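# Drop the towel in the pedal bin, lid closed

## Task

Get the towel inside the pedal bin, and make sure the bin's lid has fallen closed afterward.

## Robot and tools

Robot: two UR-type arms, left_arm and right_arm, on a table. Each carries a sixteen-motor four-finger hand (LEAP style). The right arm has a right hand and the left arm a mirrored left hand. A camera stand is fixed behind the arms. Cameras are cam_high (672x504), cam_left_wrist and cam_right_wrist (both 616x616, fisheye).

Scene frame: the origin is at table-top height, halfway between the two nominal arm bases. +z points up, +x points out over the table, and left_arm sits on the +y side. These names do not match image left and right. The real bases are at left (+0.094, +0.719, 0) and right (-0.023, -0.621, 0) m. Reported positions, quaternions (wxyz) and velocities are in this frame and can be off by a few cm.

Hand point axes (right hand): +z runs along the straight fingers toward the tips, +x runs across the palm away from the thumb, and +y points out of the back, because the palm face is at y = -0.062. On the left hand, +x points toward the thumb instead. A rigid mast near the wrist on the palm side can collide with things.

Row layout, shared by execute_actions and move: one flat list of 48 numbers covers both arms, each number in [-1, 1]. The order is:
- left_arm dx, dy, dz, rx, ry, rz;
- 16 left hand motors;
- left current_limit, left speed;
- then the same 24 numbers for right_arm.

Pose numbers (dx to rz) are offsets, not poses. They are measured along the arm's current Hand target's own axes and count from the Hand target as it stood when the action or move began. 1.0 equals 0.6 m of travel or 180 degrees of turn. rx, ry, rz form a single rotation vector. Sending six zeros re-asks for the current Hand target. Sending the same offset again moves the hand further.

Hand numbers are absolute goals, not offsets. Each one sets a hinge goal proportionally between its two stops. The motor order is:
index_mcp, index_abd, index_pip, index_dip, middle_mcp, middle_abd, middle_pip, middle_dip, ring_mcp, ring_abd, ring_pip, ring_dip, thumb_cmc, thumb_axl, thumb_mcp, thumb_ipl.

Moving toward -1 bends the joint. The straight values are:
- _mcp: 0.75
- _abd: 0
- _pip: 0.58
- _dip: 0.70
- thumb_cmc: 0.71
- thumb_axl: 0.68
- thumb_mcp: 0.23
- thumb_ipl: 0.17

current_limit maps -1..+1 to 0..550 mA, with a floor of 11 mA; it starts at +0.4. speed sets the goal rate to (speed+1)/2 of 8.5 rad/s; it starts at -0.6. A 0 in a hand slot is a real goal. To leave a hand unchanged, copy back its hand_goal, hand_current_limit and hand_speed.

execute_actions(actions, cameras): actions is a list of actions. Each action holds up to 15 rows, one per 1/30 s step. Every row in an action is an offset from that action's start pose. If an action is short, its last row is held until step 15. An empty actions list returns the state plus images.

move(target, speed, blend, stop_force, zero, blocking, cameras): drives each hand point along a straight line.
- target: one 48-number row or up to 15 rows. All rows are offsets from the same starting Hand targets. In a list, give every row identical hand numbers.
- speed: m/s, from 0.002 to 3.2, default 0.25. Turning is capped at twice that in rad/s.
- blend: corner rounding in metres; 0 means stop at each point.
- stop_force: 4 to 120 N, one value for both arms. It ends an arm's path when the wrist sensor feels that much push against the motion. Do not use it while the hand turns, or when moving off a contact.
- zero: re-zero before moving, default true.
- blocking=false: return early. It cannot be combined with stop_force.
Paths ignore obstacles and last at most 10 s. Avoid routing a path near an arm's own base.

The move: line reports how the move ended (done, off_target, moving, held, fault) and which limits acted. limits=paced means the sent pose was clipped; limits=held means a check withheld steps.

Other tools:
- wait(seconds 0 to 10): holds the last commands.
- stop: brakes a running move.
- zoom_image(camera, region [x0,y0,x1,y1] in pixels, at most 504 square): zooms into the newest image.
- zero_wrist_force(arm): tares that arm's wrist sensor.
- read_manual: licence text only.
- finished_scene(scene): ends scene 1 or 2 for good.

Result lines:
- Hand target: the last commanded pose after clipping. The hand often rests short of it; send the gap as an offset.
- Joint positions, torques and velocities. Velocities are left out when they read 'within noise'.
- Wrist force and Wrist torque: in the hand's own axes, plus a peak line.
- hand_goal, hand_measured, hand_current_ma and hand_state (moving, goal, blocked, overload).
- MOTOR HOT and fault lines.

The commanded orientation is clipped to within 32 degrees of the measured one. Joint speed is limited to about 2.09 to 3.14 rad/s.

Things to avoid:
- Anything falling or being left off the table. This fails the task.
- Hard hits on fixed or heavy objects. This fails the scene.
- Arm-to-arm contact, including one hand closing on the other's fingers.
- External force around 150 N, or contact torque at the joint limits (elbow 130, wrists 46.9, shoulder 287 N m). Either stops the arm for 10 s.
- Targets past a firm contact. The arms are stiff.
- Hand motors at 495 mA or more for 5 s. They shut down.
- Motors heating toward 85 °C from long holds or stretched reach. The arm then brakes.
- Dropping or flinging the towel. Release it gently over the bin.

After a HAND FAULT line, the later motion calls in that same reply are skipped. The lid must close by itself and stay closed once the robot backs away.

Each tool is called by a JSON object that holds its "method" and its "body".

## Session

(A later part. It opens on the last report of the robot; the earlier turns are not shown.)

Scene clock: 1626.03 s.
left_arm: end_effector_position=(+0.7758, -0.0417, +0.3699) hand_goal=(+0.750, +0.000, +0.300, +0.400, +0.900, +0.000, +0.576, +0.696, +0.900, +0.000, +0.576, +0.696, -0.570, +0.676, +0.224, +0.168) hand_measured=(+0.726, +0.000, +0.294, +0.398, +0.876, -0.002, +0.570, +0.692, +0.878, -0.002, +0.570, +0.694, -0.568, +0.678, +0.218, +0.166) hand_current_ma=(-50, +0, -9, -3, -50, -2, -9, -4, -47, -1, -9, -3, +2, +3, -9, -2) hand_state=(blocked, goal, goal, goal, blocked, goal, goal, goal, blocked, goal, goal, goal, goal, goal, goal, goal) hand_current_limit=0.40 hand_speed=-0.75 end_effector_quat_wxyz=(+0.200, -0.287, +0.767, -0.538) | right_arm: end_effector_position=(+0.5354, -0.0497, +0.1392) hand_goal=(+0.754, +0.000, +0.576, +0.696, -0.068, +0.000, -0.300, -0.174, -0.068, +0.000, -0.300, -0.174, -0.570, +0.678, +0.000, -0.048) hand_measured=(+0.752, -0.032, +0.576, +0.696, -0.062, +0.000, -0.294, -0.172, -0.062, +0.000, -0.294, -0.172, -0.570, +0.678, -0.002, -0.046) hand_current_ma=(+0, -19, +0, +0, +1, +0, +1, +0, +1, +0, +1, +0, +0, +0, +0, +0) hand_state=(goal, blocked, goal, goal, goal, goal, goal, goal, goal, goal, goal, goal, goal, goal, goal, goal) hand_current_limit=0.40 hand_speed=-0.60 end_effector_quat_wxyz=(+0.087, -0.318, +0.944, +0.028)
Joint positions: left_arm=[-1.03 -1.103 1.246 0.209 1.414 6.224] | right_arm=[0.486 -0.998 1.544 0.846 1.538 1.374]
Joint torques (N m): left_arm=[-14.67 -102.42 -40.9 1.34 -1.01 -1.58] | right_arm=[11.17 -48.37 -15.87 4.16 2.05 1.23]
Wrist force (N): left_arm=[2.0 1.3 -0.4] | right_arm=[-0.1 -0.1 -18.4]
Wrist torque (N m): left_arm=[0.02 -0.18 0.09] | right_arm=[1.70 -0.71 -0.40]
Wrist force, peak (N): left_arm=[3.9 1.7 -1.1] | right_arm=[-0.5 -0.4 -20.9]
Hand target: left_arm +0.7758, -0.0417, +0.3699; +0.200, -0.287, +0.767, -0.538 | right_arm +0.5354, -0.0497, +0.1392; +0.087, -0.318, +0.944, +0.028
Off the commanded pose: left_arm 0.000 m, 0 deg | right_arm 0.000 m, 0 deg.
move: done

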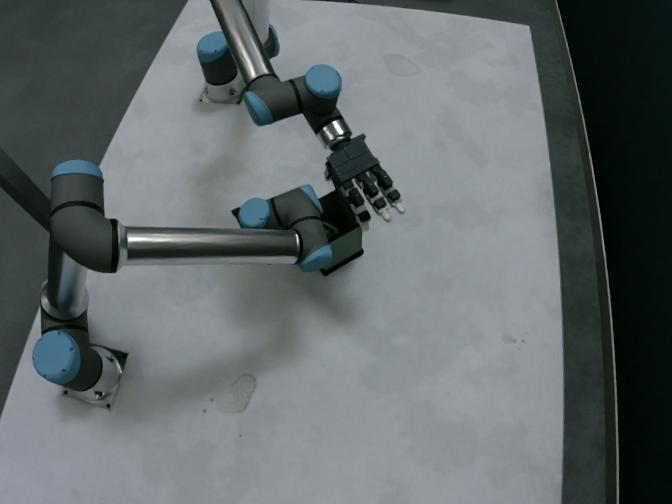

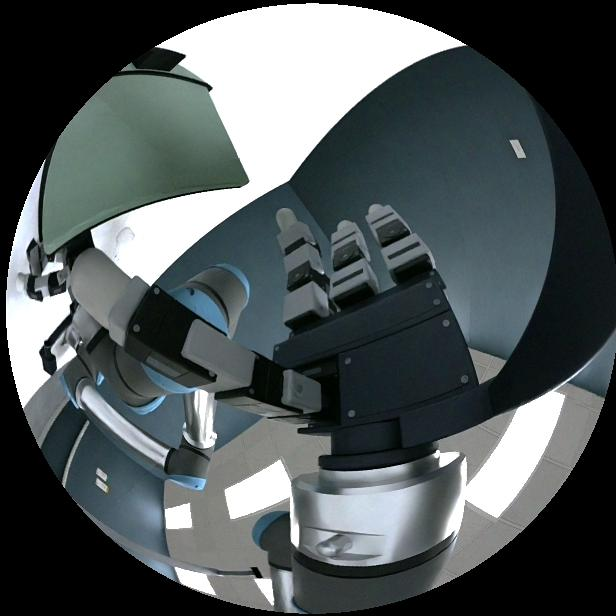

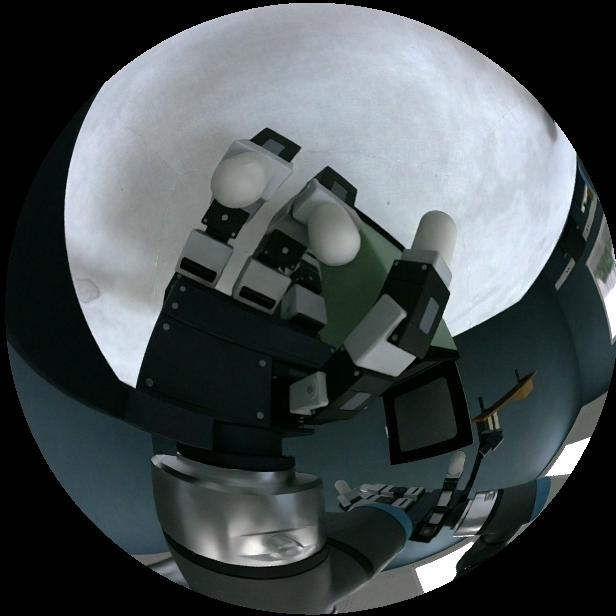

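{"method": "move", "body": {"target": [[0,-0.3602,-0.1311,0,0,0, 0.75,0,0.3,0.4,0.9,0,0.576,0.696,0.9,0,0.576,0.696,-0.571,0.6766,0.2247,0.1676,0.4,-0.75, 0,0,0,0,0,0, 0.754,0,0.576,0.696,-0.0685,0,-0.2993,-0.1739,-0.0685,0,-0.2993,-0.1739,-0.571,0.678,0,-0.0486,0.4,-0.6],[0,-0.3602,-0.1311,0,0,0, 0.75,0,0.3,0.4,0.9,0,0.576,0.696,0.9,0,0.576,0.696,-0.571,0.6766,0.2247,0.1676,0.4,-0.75, -0.0174,0,-0.0985,0,0,0, 0.754,0,0.576,0.696,-0.0685,0,-0.2993,-0.1739,-0.0685,0,-0.2993,-0.1739,-0.571,0.678,0,-0.0486,0.4,-0.6]], "speed": [0.25, 0.02], "cameras": ["all"]}}

{"method": "zoom_image", "body": {"camera": "cam_high", "region": [260, 110, 410, 290]}}

{"method": "zoom_image", "body": {"camera": "cam_left_wrist", "region": [0, 0, 420, 420]}}

Scene clock: 1651.93 s.
left_arm: end_effector_position=(+0.7758, -0.0411, +0.5999) hand_goal=(+0.750, +0.000, +0.300, +0.400, +0.900, +0.000, +0.576, +0.696, +0.900, +0.000, +0.576, +0.696, -0.570, +0.676, +0.224, +0.168) hand_measured=(+0.730, +0.000, +0.294, +0.398, +0.880, -0.002, +0.570, +0.692, +0.878, -0.002, +0.570, +0.694, -0.568, +0.678, +0.220, +0.166) hand_current_ma=(-41, +0, -9, -3, -42, -2, -8, -4, -45, -1, -9, -3, +2, +3, -8, -2) hand_state=(goal, goal, goal, goal, blocked, goal, goal, goal, blocked, goal, goal, goal, goal, goal, goal, goal) hand_current_limit=0.40 hand_speed=-0.75 end_effector_quat_wxyz=(+0.200, -0.287, +0.767, -0.538) | right_arm: end_effector_position=(+0.5349, -0.0498, +0.1994) hand_goal=(+0.754, +0.000, +0.576, +0.696, -0.068, +0.000, -0.300, -0.174, -0.068, +0.000, -0.300, -0.174, -0.570, +0.678, +0.000, -0.048) hand_measured=(+0.752, +0.002, +0.576, +0.696, -0.062, +0.000, -0.294, -0.172, -0.062, +0.000, -0.294, -0.172, -0.570, +0.678, -0.002, -0.046) hand_current_ma=(+0, +0, +0, +0, +1, +0, +1, +0, +1, +0, +1, +0, +0, +0, +0, +0) hand_state=(goal, goal, goal, goal, goal, goal, goal, goal, goal, goal, goal, goal, goal, goal, goal, goal) hand_current_limit=0.40 hand_speed=-0.60 end_effector_quat_wxyz=(+0.087, -0.318, +0.944, +0.028)
Joint positions: left_arm=[-1.03 -1.074 0.796 0.63 1.415 6.224] | right_arm=[0.486 -1.046 1.502 0.936 1.538 1.375]
Joint torques (N m): left_arm=[-5.02 -104.56 -54.58 1.47 0.07 -2.62] | right_arm=[12.7 -67.71 -42.21 1.39 2.11 1.77]
Wrist force (N): left_arm=[2.1 1.4 -0.7] | right_arm=[0.4 -0.1 -0.2]
Wrist torque (N m): left_arm=[0.06 -0.20 0.08] | right_arm=[0.27 -0.54 -0.39]
Wrist force, peak (N): left_arm=[2.1 4.2 0.2] | right_arm=[0.9 -0.3 -19.2]
Hand target: left_arm +0.7758, -0.0412, +0.5999; +0.200, -0.287, +0.767, -0.538 | right_arm +0.5349, -0.0498, +0.1992; +0.087, -0.318, +0.944, +0.028
Off the commanded pose: left_arm 0.000 m, 0 deg | right_arm 0.000 m, 0 deg.
move: done

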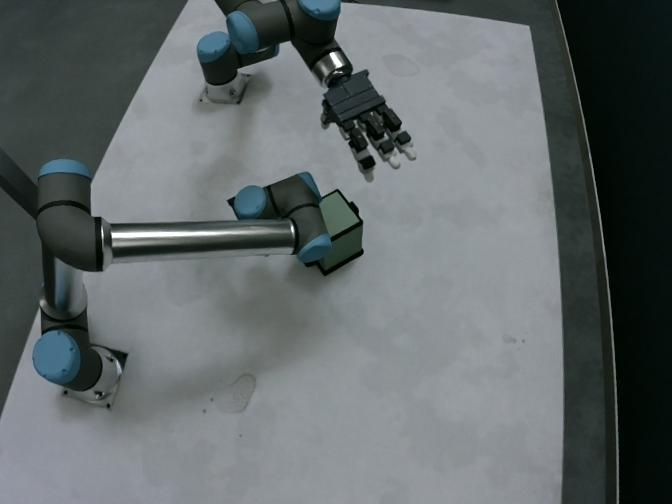

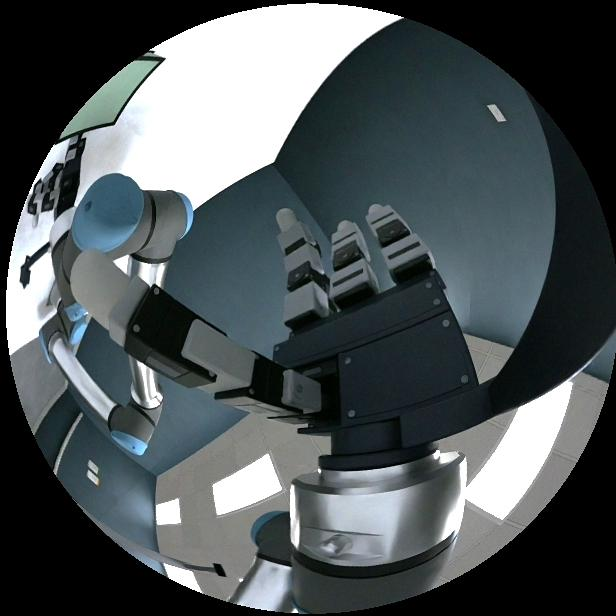

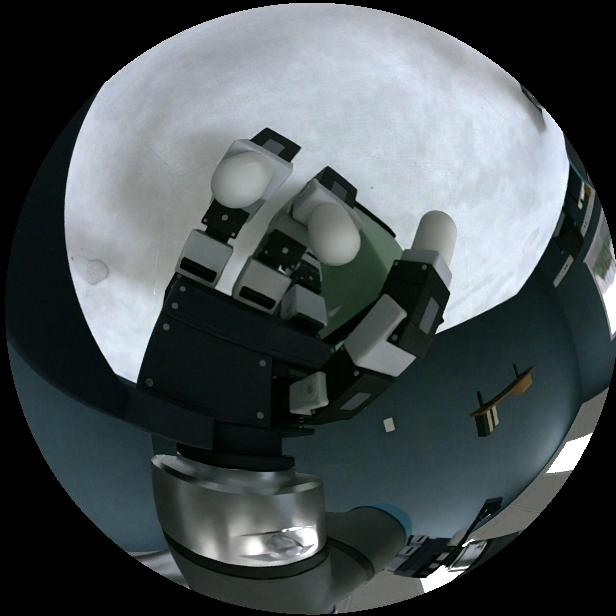

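Scaled by 2.800.

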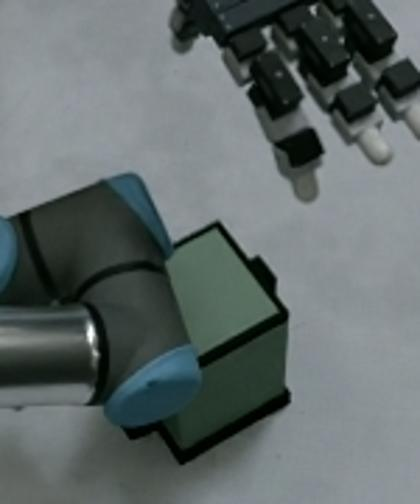

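Scaled by 1.200 from the camera's 616x616 image, which has a finer 880x880 frame.

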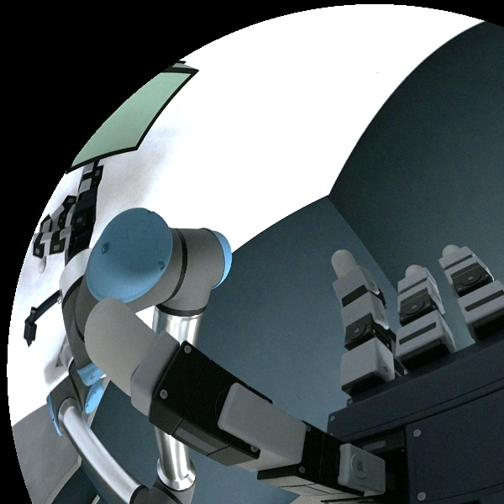

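{"method": "finished_scene", "body": {"scene": 1}}

The scene is finished: the task was done.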